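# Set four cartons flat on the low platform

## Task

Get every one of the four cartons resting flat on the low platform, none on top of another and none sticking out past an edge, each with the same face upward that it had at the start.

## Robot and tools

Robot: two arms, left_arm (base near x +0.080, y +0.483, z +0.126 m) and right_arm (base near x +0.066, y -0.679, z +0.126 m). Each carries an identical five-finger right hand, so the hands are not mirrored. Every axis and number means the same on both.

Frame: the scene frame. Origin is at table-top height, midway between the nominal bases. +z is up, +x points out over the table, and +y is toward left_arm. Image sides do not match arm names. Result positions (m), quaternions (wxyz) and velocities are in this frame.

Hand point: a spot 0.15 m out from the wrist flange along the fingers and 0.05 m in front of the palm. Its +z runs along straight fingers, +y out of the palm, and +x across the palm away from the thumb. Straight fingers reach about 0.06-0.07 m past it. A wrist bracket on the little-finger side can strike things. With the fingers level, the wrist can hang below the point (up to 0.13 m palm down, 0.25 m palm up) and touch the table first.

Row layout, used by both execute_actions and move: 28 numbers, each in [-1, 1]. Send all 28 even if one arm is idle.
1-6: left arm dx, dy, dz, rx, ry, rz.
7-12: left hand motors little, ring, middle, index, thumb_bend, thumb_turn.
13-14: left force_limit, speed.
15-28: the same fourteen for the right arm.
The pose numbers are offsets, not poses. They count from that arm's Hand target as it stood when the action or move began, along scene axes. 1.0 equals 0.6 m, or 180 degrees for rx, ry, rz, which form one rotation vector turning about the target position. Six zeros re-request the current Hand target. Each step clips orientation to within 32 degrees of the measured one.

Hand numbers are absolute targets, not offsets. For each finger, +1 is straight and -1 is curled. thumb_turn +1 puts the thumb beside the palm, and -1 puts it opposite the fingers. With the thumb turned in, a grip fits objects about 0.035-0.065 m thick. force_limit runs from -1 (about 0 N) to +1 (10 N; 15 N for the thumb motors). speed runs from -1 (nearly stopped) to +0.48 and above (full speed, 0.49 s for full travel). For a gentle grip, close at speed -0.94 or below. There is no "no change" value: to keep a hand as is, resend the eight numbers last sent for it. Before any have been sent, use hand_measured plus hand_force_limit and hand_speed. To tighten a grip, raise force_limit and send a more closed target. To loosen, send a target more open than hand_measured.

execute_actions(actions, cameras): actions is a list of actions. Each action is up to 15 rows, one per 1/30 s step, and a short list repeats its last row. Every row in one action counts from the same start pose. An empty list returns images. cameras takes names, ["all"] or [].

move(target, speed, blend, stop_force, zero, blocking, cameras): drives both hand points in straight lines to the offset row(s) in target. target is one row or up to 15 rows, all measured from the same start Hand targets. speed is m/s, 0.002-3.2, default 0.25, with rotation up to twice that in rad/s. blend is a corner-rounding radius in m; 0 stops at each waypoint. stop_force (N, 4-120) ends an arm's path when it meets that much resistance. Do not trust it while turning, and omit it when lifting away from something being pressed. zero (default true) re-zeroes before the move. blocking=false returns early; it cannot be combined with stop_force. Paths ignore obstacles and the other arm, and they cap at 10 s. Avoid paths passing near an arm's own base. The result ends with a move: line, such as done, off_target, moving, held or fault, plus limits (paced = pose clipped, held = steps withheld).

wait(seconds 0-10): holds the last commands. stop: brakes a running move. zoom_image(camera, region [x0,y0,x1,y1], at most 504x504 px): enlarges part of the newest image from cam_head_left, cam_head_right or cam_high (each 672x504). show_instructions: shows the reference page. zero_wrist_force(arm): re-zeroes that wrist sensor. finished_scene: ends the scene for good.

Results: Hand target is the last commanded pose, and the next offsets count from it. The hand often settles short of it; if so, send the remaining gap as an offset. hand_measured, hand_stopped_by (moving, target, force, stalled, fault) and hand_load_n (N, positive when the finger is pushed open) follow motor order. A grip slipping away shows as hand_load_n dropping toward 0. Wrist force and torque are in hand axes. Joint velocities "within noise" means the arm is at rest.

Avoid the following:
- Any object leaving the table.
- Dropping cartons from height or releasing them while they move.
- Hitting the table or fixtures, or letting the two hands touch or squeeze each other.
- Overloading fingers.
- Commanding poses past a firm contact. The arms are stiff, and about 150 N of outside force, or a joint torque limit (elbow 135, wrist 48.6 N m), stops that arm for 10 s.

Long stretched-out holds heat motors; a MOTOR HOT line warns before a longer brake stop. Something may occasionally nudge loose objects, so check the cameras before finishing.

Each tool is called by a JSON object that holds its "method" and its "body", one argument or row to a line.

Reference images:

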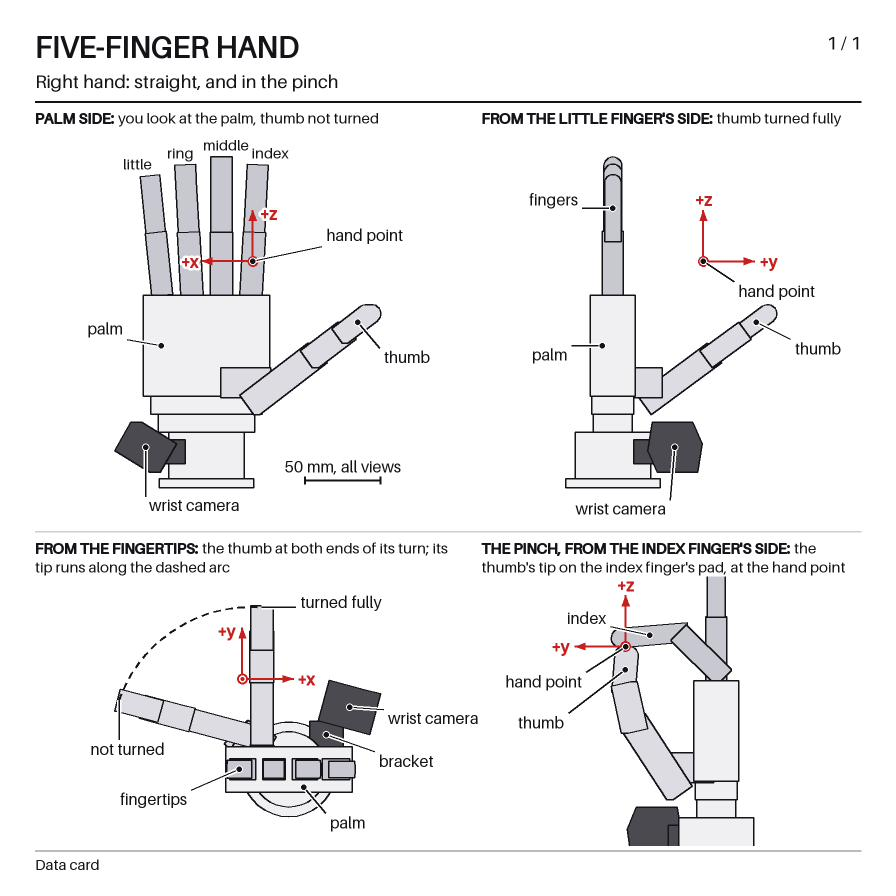

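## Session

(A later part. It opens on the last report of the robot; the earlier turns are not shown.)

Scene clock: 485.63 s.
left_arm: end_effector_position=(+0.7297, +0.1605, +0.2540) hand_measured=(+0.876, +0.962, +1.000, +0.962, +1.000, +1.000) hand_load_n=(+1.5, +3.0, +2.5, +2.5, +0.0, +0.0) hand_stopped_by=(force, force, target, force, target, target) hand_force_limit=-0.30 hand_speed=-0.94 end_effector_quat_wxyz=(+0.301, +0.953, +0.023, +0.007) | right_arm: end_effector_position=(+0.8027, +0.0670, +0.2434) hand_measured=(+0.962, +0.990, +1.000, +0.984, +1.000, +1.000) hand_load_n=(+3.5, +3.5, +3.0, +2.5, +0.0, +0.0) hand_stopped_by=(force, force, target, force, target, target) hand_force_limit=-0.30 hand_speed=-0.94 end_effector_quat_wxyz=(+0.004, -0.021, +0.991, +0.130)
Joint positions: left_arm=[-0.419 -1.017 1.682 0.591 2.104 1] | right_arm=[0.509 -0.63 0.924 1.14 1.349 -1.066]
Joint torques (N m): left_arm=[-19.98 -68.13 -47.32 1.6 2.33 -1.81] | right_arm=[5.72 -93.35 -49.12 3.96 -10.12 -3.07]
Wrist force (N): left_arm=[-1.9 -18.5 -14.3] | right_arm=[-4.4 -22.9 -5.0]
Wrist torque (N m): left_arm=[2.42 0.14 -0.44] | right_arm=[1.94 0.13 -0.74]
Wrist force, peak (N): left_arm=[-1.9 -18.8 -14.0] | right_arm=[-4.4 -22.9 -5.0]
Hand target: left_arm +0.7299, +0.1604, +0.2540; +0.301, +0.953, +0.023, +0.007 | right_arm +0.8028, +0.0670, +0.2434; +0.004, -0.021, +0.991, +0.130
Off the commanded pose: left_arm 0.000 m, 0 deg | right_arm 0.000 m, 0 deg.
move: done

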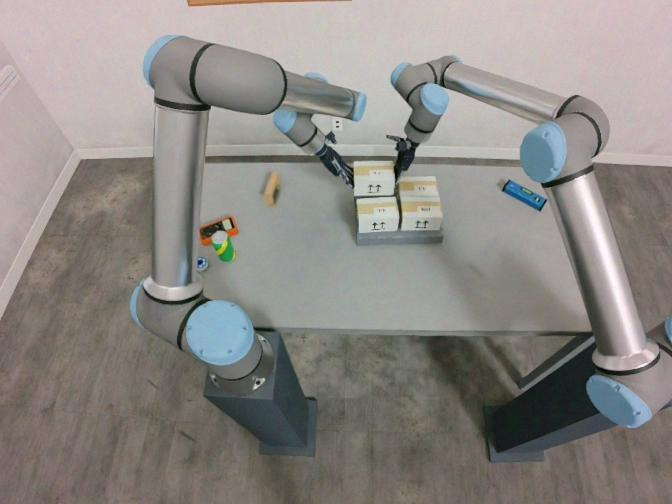

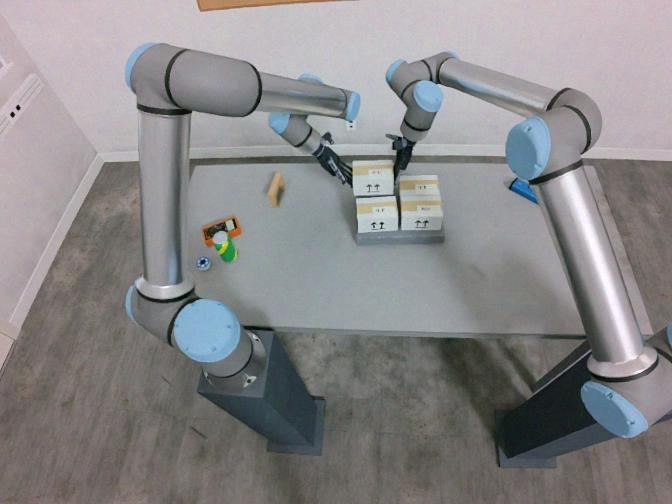

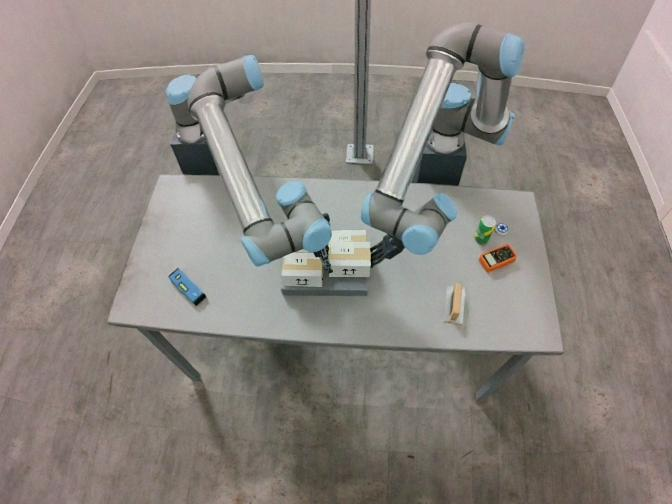

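{"method": "move", "body": {
  "target": [0,0,-0.128,0,0,0, 0.75,0.75,1,0.75,1,1,-0.3,-0.94, 0,0,-0.128,0,0,0, 0.75,0.75,1,0.75,1,1,-0.3,-0.94],
  "cameras": [],
  "speed": 0.1
}}

{"method": "move", "body": {
  "target": [0,0,-0.025,0,0,0, 0.75,0.75,1,0.75,1,1,-0.3,-0.94, 0,0,-0.025,0,0,0, 0.75,0.75,1,0.75,1,1,-0.3,-0.94],
  "cameras": ["all"],
  "speed": 0.01,
  "stop_force": 4
}}

{"method": "zoom_image", "body": {
  "camera": "cam_high",
  "region": [270, 210, 390, 305]
}}

{"method": "zoom_image", "body": {
  "camera": "cam_head_left",
  "region": [340, 130, 460, 250]
}}

Scene clock: 496.90 s.
left_arm: end_effector_position=(+0.7299, +0.1605, +0.1775) hand_measured=(+0.876, +0.962, +1.000, +0.962, +1.000, +1.000) hand_load_n=(+2.0, +3.0, +2.5, +2.5, +0.0, +0.0) hand_stopped_by=(force, force, target, force, target, target) hand_force_limit=-0.30 hand_speed=-0.94 end_effector_quat_wxyz=(+0.301, +0.953, +0.023, +0.007) | right_arm: end_effector_position=(+0.8028, +0.0669, +0.1669) hand_measured=(+0.962, +0.990, +1.000, +0.984, +1.000, +1.000) hand_load_n=(+3.0, +3.5, +3.0, +2.5, +0.0, +0.0) hand_stopped_by=(force, force, target, force, target, target) hand_force_limit=-0.30 hand_speed=-0.94 end_effector_quat_wxyz=(+0.004, -0.021, +0.991, +0.130)
Joint positions: left_arm=[-0.419 -0.934 1.71 0.479 2.104 1] | right_arm=[0.509 -0.579 0.967 1.046 1.349 -1.067]
Joint torques (N m): left_arm=[-12.04 -69.78 -24.84 -3.46 3.39 -1.33] | right_arm=[14.67 -91.83 -29.83 -3.06 -7.96 0.94]
Wrist force (N): left_arm=[-2.4 -18.5 -13.8] | right_arm=[-4.2 -22.6 -4.1]
Wrist torque (N m): left_arm=[2.39 0.16 -0.46] | right_arm=[1.91 0.10 -0.73]
Wrist force, peak (N): left_arm=[-2.4 -20.1 -15.7] | right_arm=[-4.2 -24.7 -5.9]
Hand target: left_arm +0.7299, +0.1604, +0.1772; +0.301, +0.953, +0.023, +0.007 | right_arm +0.8028, +0.0670, +0.1666; +0.004, -0.021, +0.991, +0.130
Off the commanded pose: left_arm 0.000 m, 0 deg | right_arm 0.000 m, 0 deg.
move: done
No camera images: "cameras" was empty.

Scene clock: 498.93 s.
left_arm: end_effector_position=(+0.7299, +0.1605, +0.1716) hand_measured=(+0.876, +0.962, +1.000, +0.962, +1.000, +1.000) hand_load_n=(+1.5, +2.5, +2.5, +2.5, +0.0, +0.0) hand_stopped_by=(force, force, target, force, target, target) hand_force_limit=-0.30 hand_speed=-0.94 end_effector_quat_wxyz=(+0.301, +0.953, +0.023, +0.007) | right_arm: end_effector_position=(+0.8029, +0.0669, +0.1614) hand_measured=(+0.962, +0.990, +1.000, +0.984, +1.000, +1.000) hand_load_n=(+3.0, +3.5, +2.5, +2.0, +0.0, +0.0) hand_stopped_by=(force, force, target, force, target, target) hand_force_limit=-0.30 hand_speed=-0.94 end_effector_quat_wxyz=(+0.004, -0.021, +0.991, +0.130)
Joint positions: left_arm=[-0.419 -0.927 1.712 0.47 2.104 1] | right_arm=[0.509 -0.574 0.969 1.04 1.349 -1.066]
Joint torques (N m): left_arm=[-11.24 -91.48 -42.95 1.44 7.4 -1.5] | right_arm=[25.67 -114.75 -47.07 4.34 -7.71 1.82]
Wrist force (N): left_arm=[-2.6 -17.3 -17.1] | right_arm=[-4.2 -21.4 -6.6]
Wrist torque (N m): left_arm=[2.50 0.29 -0.45] | right_arm=[1.93 0.04 -0.69]
Wrist force, peak (N): left_arm=[-4.8 -15.1 -30.8] | right_arm=[-2.1 -20.1 -15.6]
Hand target: left_arm +0.7299, +0.1604, +0.1716; +0.301, +0.953, +0.023, +0.007 (not the last commanded pose) | right_arm +0.8029, +0.0669, +0.1614; +0.004, -0.021, +0.991, +0.130 (not the last commanded pose)
Off the commanded pose: left_arm 0.009 m, 0 deg | right_arm 0.010 m, 0 deg.
move: contact (left_arm, right_arm)

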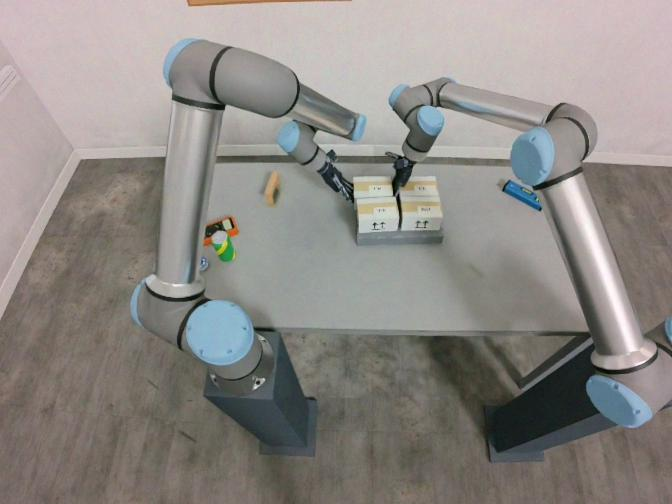

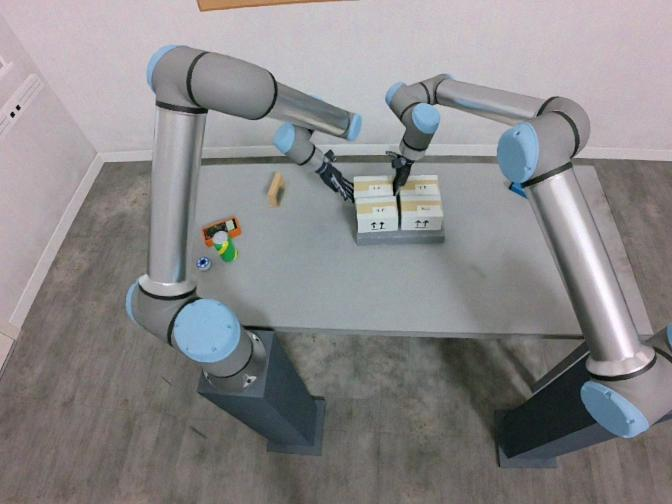

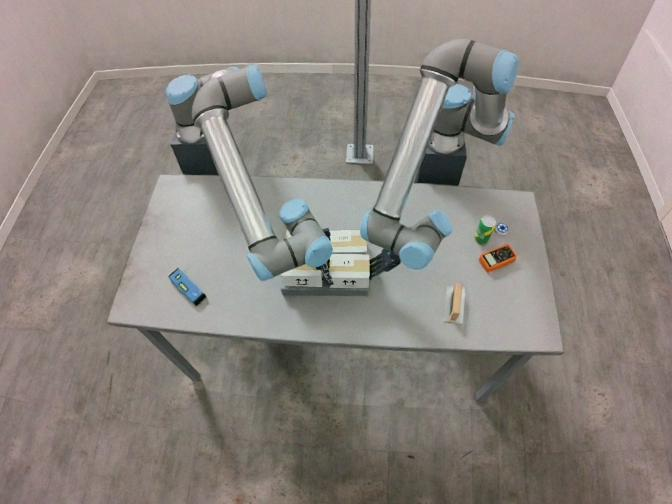

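Scaled by 4.200 from the camera's 672x504 image, which has a finer 960x720 frame.

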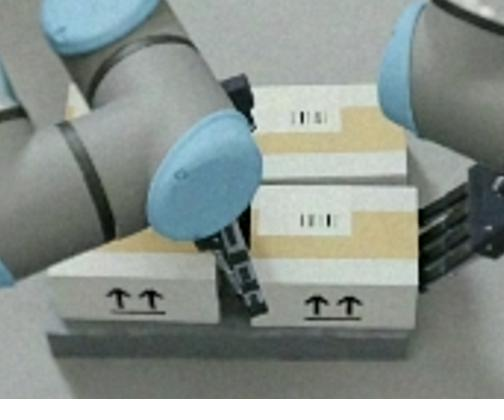

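Scaled by 4.200 from the camera's 672x504 image, which has a finer 960x720 frame.

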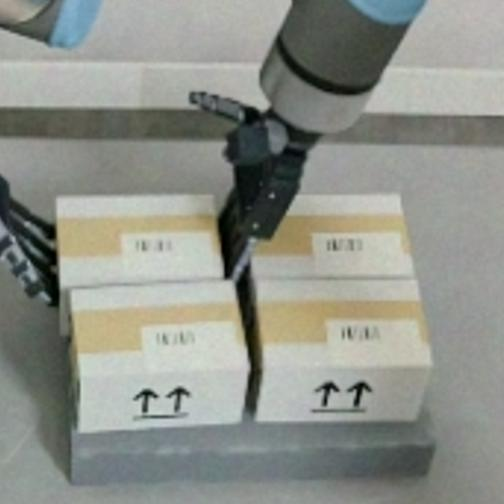

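{"method": "move", "body": {
  "target": [
    [0,0.0167,0,0,0,0, 0.75,0.75,1,0.75,1,1,-0.3,-0.94, 0,-0.0067,0,0,0,0, 0.75,0.75,1,0.75,1,1,-0.3,-0.94],
    [0,0.0167,0,0,0,0, 0.75,0.75,1,0.75,1,1,-0.3,-0.94, 0,-0.0067,0.1,0,0,0, 0.75,0.75,1,0.75,1,1,-0.3,-0.94]
  ],
  "cameras": ["all"],
  "speed": [0.02,0.08]
}}

{"method": "zoom_image", "body": {
  "camera": "cam_high",
  "region": [270, 210, 390, 305]
}}

{"method": "zoom_image", "body": {
  "camera": "cam_head_left",
  "region": [340, 130, 460, 250]
}}

Scene clock: 514.80 s.
left_arm: end_effector_position=(+0.7299, +0.1705, +0.1716) hand_measured=(+0.876, +0.962, +1.000, +0.962, +1.000, +1.000) hand_load_n=(+0.0, +0.0, -0.5, +0.0, +0.0, +0.0) hand_stopped_by=(force, force, target, force, target, target) hand_force_limit=-0.30 hand_speed=-0.94 end_effector_quat_wxyz=(+0.301, +0.953, +0.023, +0.007) | right_arm: end_effector_position=(+0.8029, +0.0629, +0.2211) hand_measured=(+0.962, +0.990, +1.000, +0.984, +1.000, +1.000) hand_load_n=(+0.0, +0.0, +0.0, +0.0, +0.0, +0.0) hand_stopped_by=(force, force, target, force, target, target) hand_force_limit=-0.30 hand_speed=-0.94 end_effector_quat_wxyz=(+0.004, -0.021, +0.991, +0.130)
Joint positions: left_arm=[-0.405 -0.928 1.715 0.475 2.108 1.016] | right_arm=[0.505 -0.621 0.949 1.108 1.348 -1.07]
Joint torques (N m): left_arm=[5.48 -84.32 -14.93 5.7 4.47 2.05] | right_arm=[-12.39 -114.47 -45.43 8.01 -1.67 -2.78]
Wrist force (N): left_arm=[0.5 2.2 -1.5] | right_arm=[-3.2 0.6 -0.6]
Wrist torque (N m): left_arm=[0.24 0.02 -0.11] | right_arm=[0.14 0.45 -0.06]
Wrist force, peak (N): left_arm=[-2.6 -18.0 -17.1] | right_arm=[-4.9 -21.4 -6.7]
Hand target: left_arm +0.7299, +0.1705, +0.1716; +0.301, +0.953, +0.023, +0.007 | right_arm +0.8029, +0.0629, +0.2214; +0.004, -0.021, +0.991, +0.130
Off the commanded pose: left_arm 0.000 m, 0 deg | right_arm 0.000 m, 0 deg.
move: done

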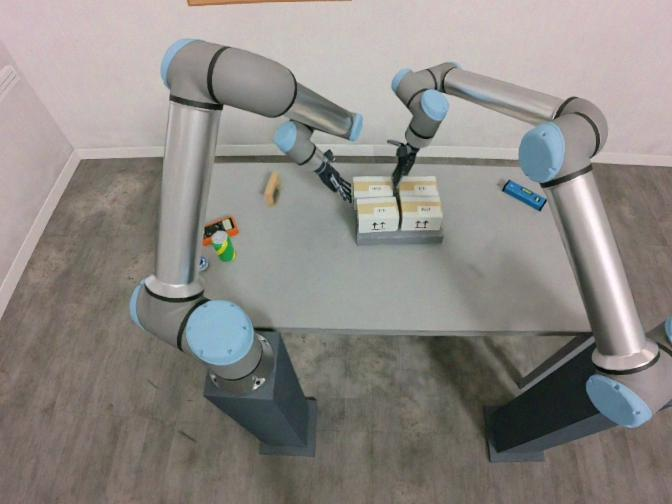

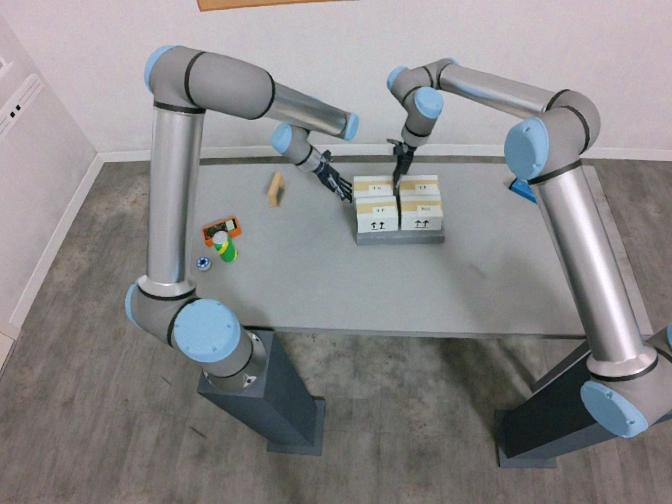

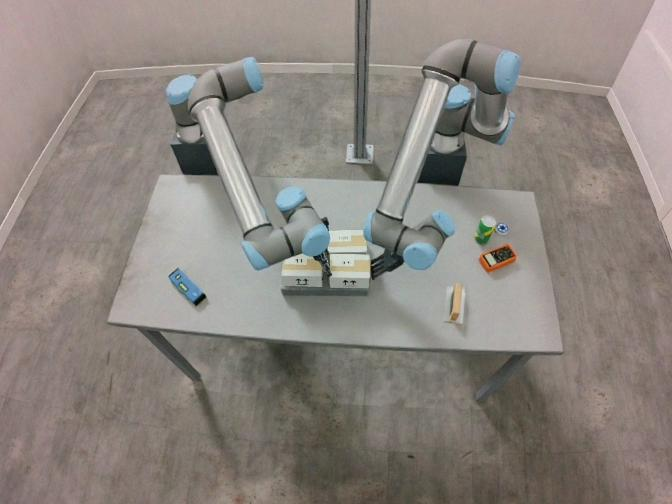

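Scaled by 4.200 from the camera's 672x504 image, which has a finer 960x720 frame.

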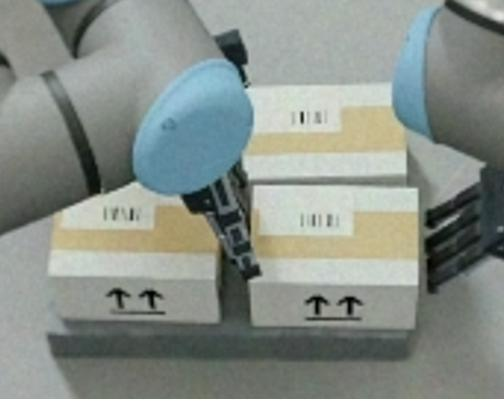

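Scaled by 4.200 from the camera's 672x504 image, which has a finer 960x720 frame.

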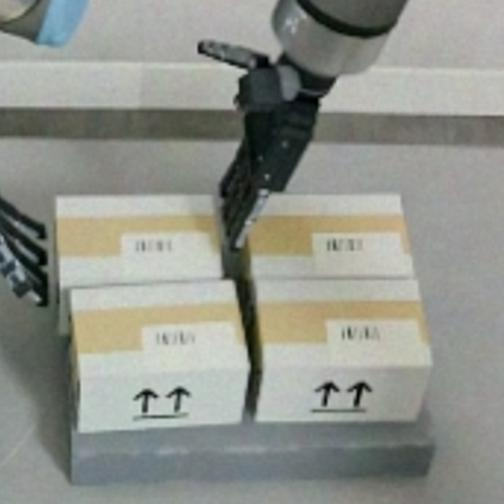

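{"method": "move", "body": {
  "target": [0,-0.0467,0,0,0,0, 0.75,0.75,1,0.75,1,1,-0.3,-0.94, 0,-0.305,0.133,0,0,0, 0.75,0.75,1,0.75,1,1,-0.3,-0.94],
  "cameras": ["all"],
  "speed": 0.12
}}

{"method": "zoom_image", "body": {
  "camera": "cam_high",
  "region": [270, 210, 390, 305]
}}

{"method": "zoom_image", "body": {
  "camera": "cam_head_left",
  "region": [340, 130, 460, 250]
}}

Scene clock: 521.73 s.
left_arm: end_effector_position=(+0.7299, +0.1425, +0.1716) hand_measured=(+0.876, +0.962, +1.000, +0.962, +1.000, +1.000) hand_load_n=(+0.5, +0.0, +0.0, +0.0, +0.0, +0.0) hand_stopped_by=(force, force, target, force, target, target) hand_force_limit=-0.30 hand_speed=-0.94 end_effector_quat_wxyz=(+0.301, +0.953, +0.023, +0.007) | right_arm: end_effector_position=(+0.8029, -0.1198, +0.3010) hand_measured=(+0.962, +0.990, +1.000, +0.984, +1.000, +1.000) hand_load_n=(+0.0, +0.0, +0.0, +0.0, +0.0, +0.0) hand_stopped_by=(force, force, target, force, target, target) hand_force_limit=-0.30 hand_speed=-0.94 end_effector_quat_wxyz=(+0.004, -0.021, +0.991, +0.130)
Joint positions: left_arm=[-0.443 -0.925 1.705 0.462 2.096 0.973] | right_arm=[0.313 -0.858 1.246 1.093 1.327 -1.266]
Joint torques (N m): left_arm=[-8.37 -68.79 -35.27 0.13 -2.67 -1.4] | right_arm=[-14.94 -98.58 -20.83 7.42 -2.11 -2.91]
Wrist force (N): left_arm=[0.8 1.1 -2.8] | right_arm=[-3.1 0.4 -0.6]
Wrist torque (N m): left_arm=[0.35 0.04 0.18] | right_arm=[0.10 0.48 -0.07]
Wrist force, peak (N): left_arm=[1.0 1.1 -3.3] | right_arm=[-3.5 0.5 -0.5]
Hand target: left_arm +0.7299, +0.1424, +0.1716; +0.301, +0.953, +0.023, +0.007 | right_arm +0.8029, -0.1201, +0.3012; +0.004, -0.021, +0.991, +0.130
Off the commanded pose: left_arm 0.000 m, 0 deg | right_arm 0.000 m, 0 deg.
move: done

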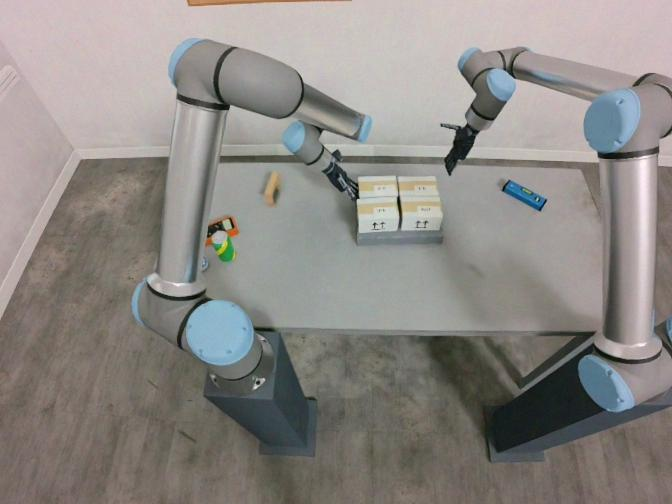

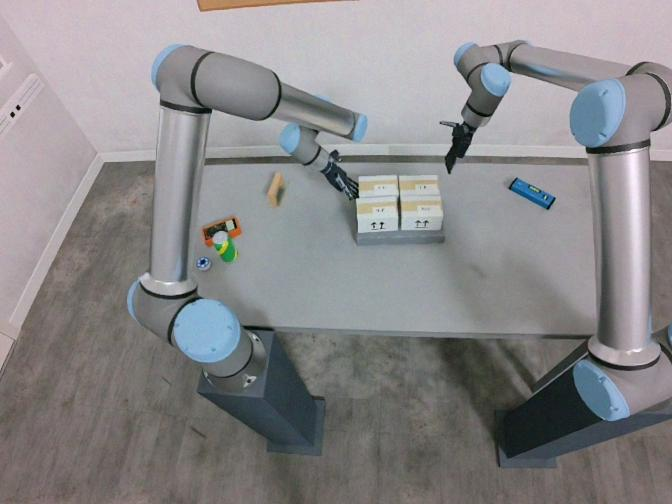

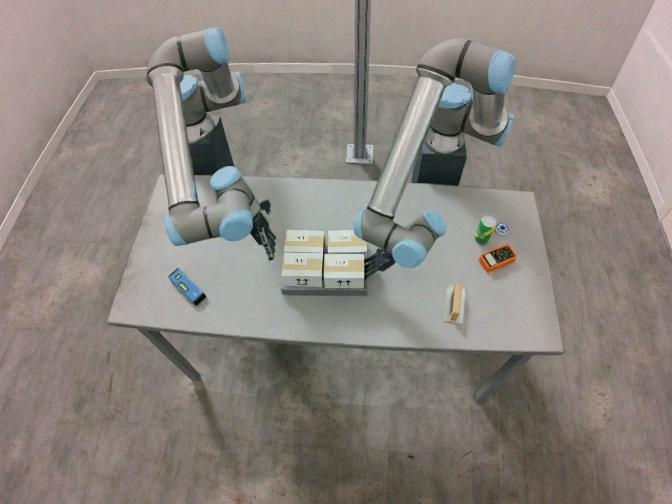

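Scaled by 4.200 from the camera's 672x504 image, which has a finer 960x720 frame.

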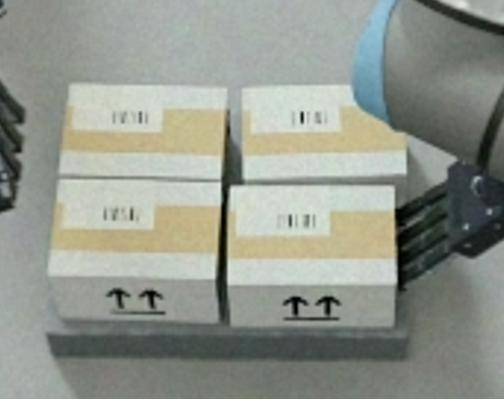

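Scaled by 4.200 from the camera's 672x504 image, which has a finer 960x720 frame.

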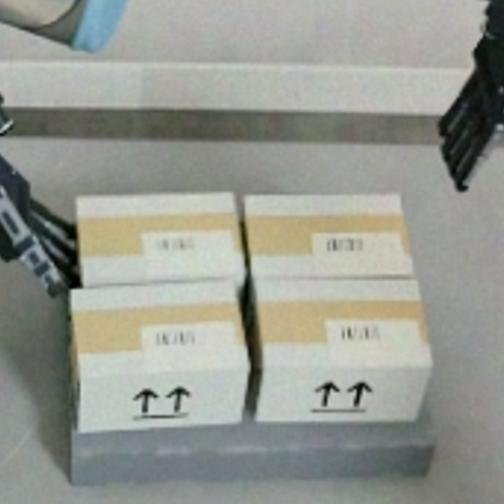

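{"method": "move", "body": {
  "target": [
    [0,0.05,0,0,0,0, 1,1,1,1,1,1,-0.3,-0.5, 0,-0.05,0,0,0,0, 1,1,1,1,1,1,-0.3,-0.5],
    [0,0.25,0.2,0,0,0, 1,1,1,1,1,1,-0.3,-0.5, 0,-0.2,0,0,0,0, 1,1,1,1,1,1,-0.3,-0.5]
  ],
  "cameras": ["all"],
  "speed": [0.1,0.3],
  "blend": [0.01,0]
}}

{"method": "zoom_image", "body": {
  "camera": "cam_high",
  "region": [270, 220, 380, 305]
}}

{"method": "zoom_image", "body": {
  "camera": "cam_head_left",
  "region": [350, 165, 450, 250]
}}

{"method": "zoom_image", "body": {
  "camera": "cam_head_right",
  "region": [350, 165, 450, 250]
}}

Scene clock: 529.63 s.
left_arm: end_effector_position=(+0.7299, +0.2923, +0.2914) hand_measured=(+1.000, +1.000, +1.000, +1.000, +1.000, +1.000) hand_load_n=(+0.0, +0.0, +0.0, +0.0, +0.0, +0.0) hand_stopped_by=(target, target, target, target, target, target) hand_force_limit=-0.30 hand_speed=-0.50 end_effector_quat_wxyz=(+0.301, +0.953, +0.023, +0.007) | right_arm: end_effector_position=(+0.8029, -0.2400, +0.3012) hand_measured=(+1.000, +1.000, +1.000, +1.000, +1.000, +1.000) hand_load_n=(+0.0, +0.0, +0.0, +0.0, +0.0, +0.0) hand_stopped_by=(target, target, target, target, target, target) hand_force_limit=-0.30 hand_speed=-0.50 end_effector_quat_wxyz=(+0.004, -0.021, +0.991, +0.130)
Joint positions: left_arm=[-0.228 -1.05 1.685 0.736 2.153 1.218] | right_arm=[0.164 -0.942 1.4 1.061 1.316 -1.419]
Joint torques (N m): left_arm=[6.99 -82.54 -36.25 6.22 4.42 2.36] | right_arm=[-10.32 -89.57 -22.13 -0.08 -2.43 -3.11]
Wrist force (N): left_arm=[0.6 2.2 -1.1] | right_arm=[-3.3 0.2 -0.4]
Wrist torque (N m): left_arm=[0.22 -0.01 -0.09] | right_arm=[0.07 0.48 -0.09]
Wrist force, peak (N): left_arm=[1.0 1.4 -3.2] | right_arm=[-3.5 -0.7 -0.9]
Hand target: left_arm +0.7299, +0.2924, +0.2916; +0.301, +0.953, +0.023, +0.007 | right_arm +0.8029, -0.2401, +0.3012; +0.004, -0.021, +0.991, +0.130
Off the commanded pose: left_arm 0.000 m, 0 deg | right_arm 0.000 m, 0 deg.
move: done

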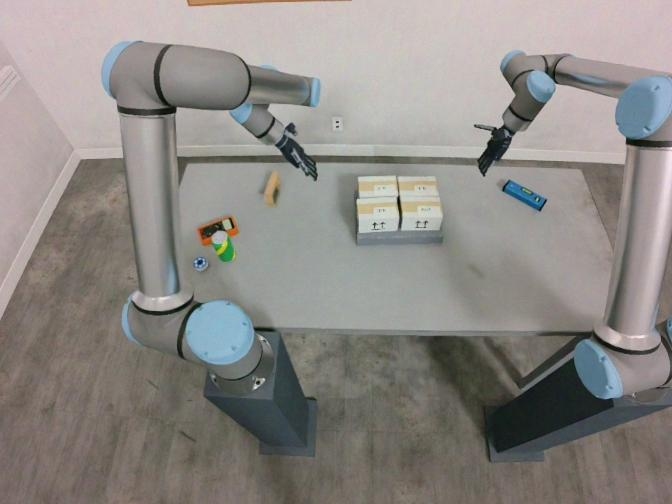

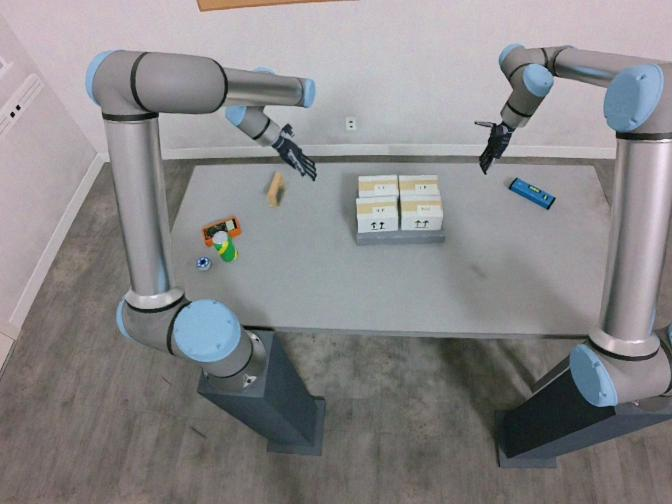

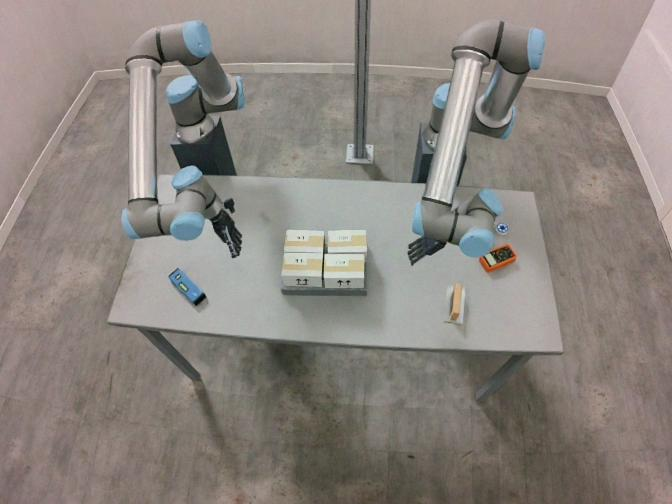

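Scaled by 4.582 from the camera's 672x504 image, which has a finer 960x720 frame.

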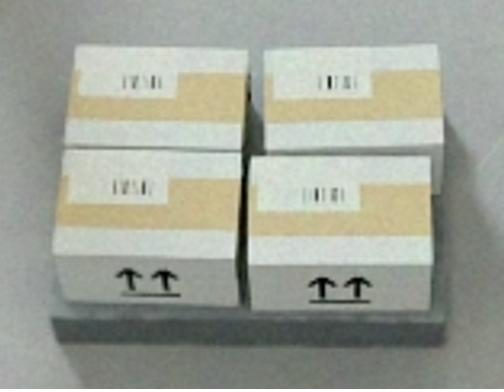

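Scaled by 5.040 from the camera's 672x504 image, which has a finer 960x720 frame.

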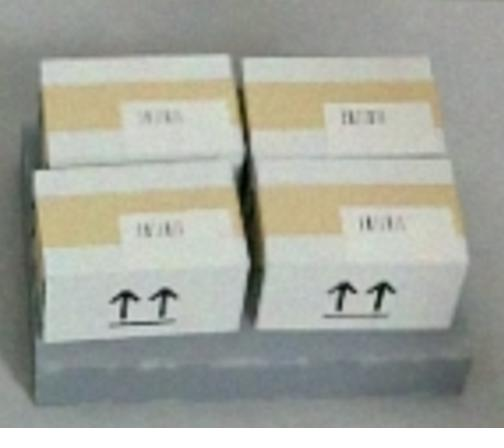

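Scaled by 5.040 from the camera's 672x504 image, which has a finer 960x720 frame.

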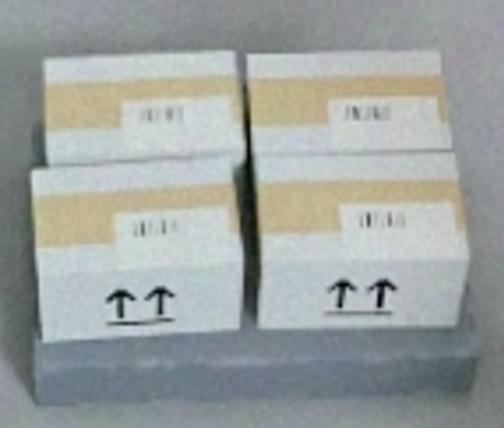

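{"method": "finished_scene", "body": {

}}

The scene is finished: the task was done.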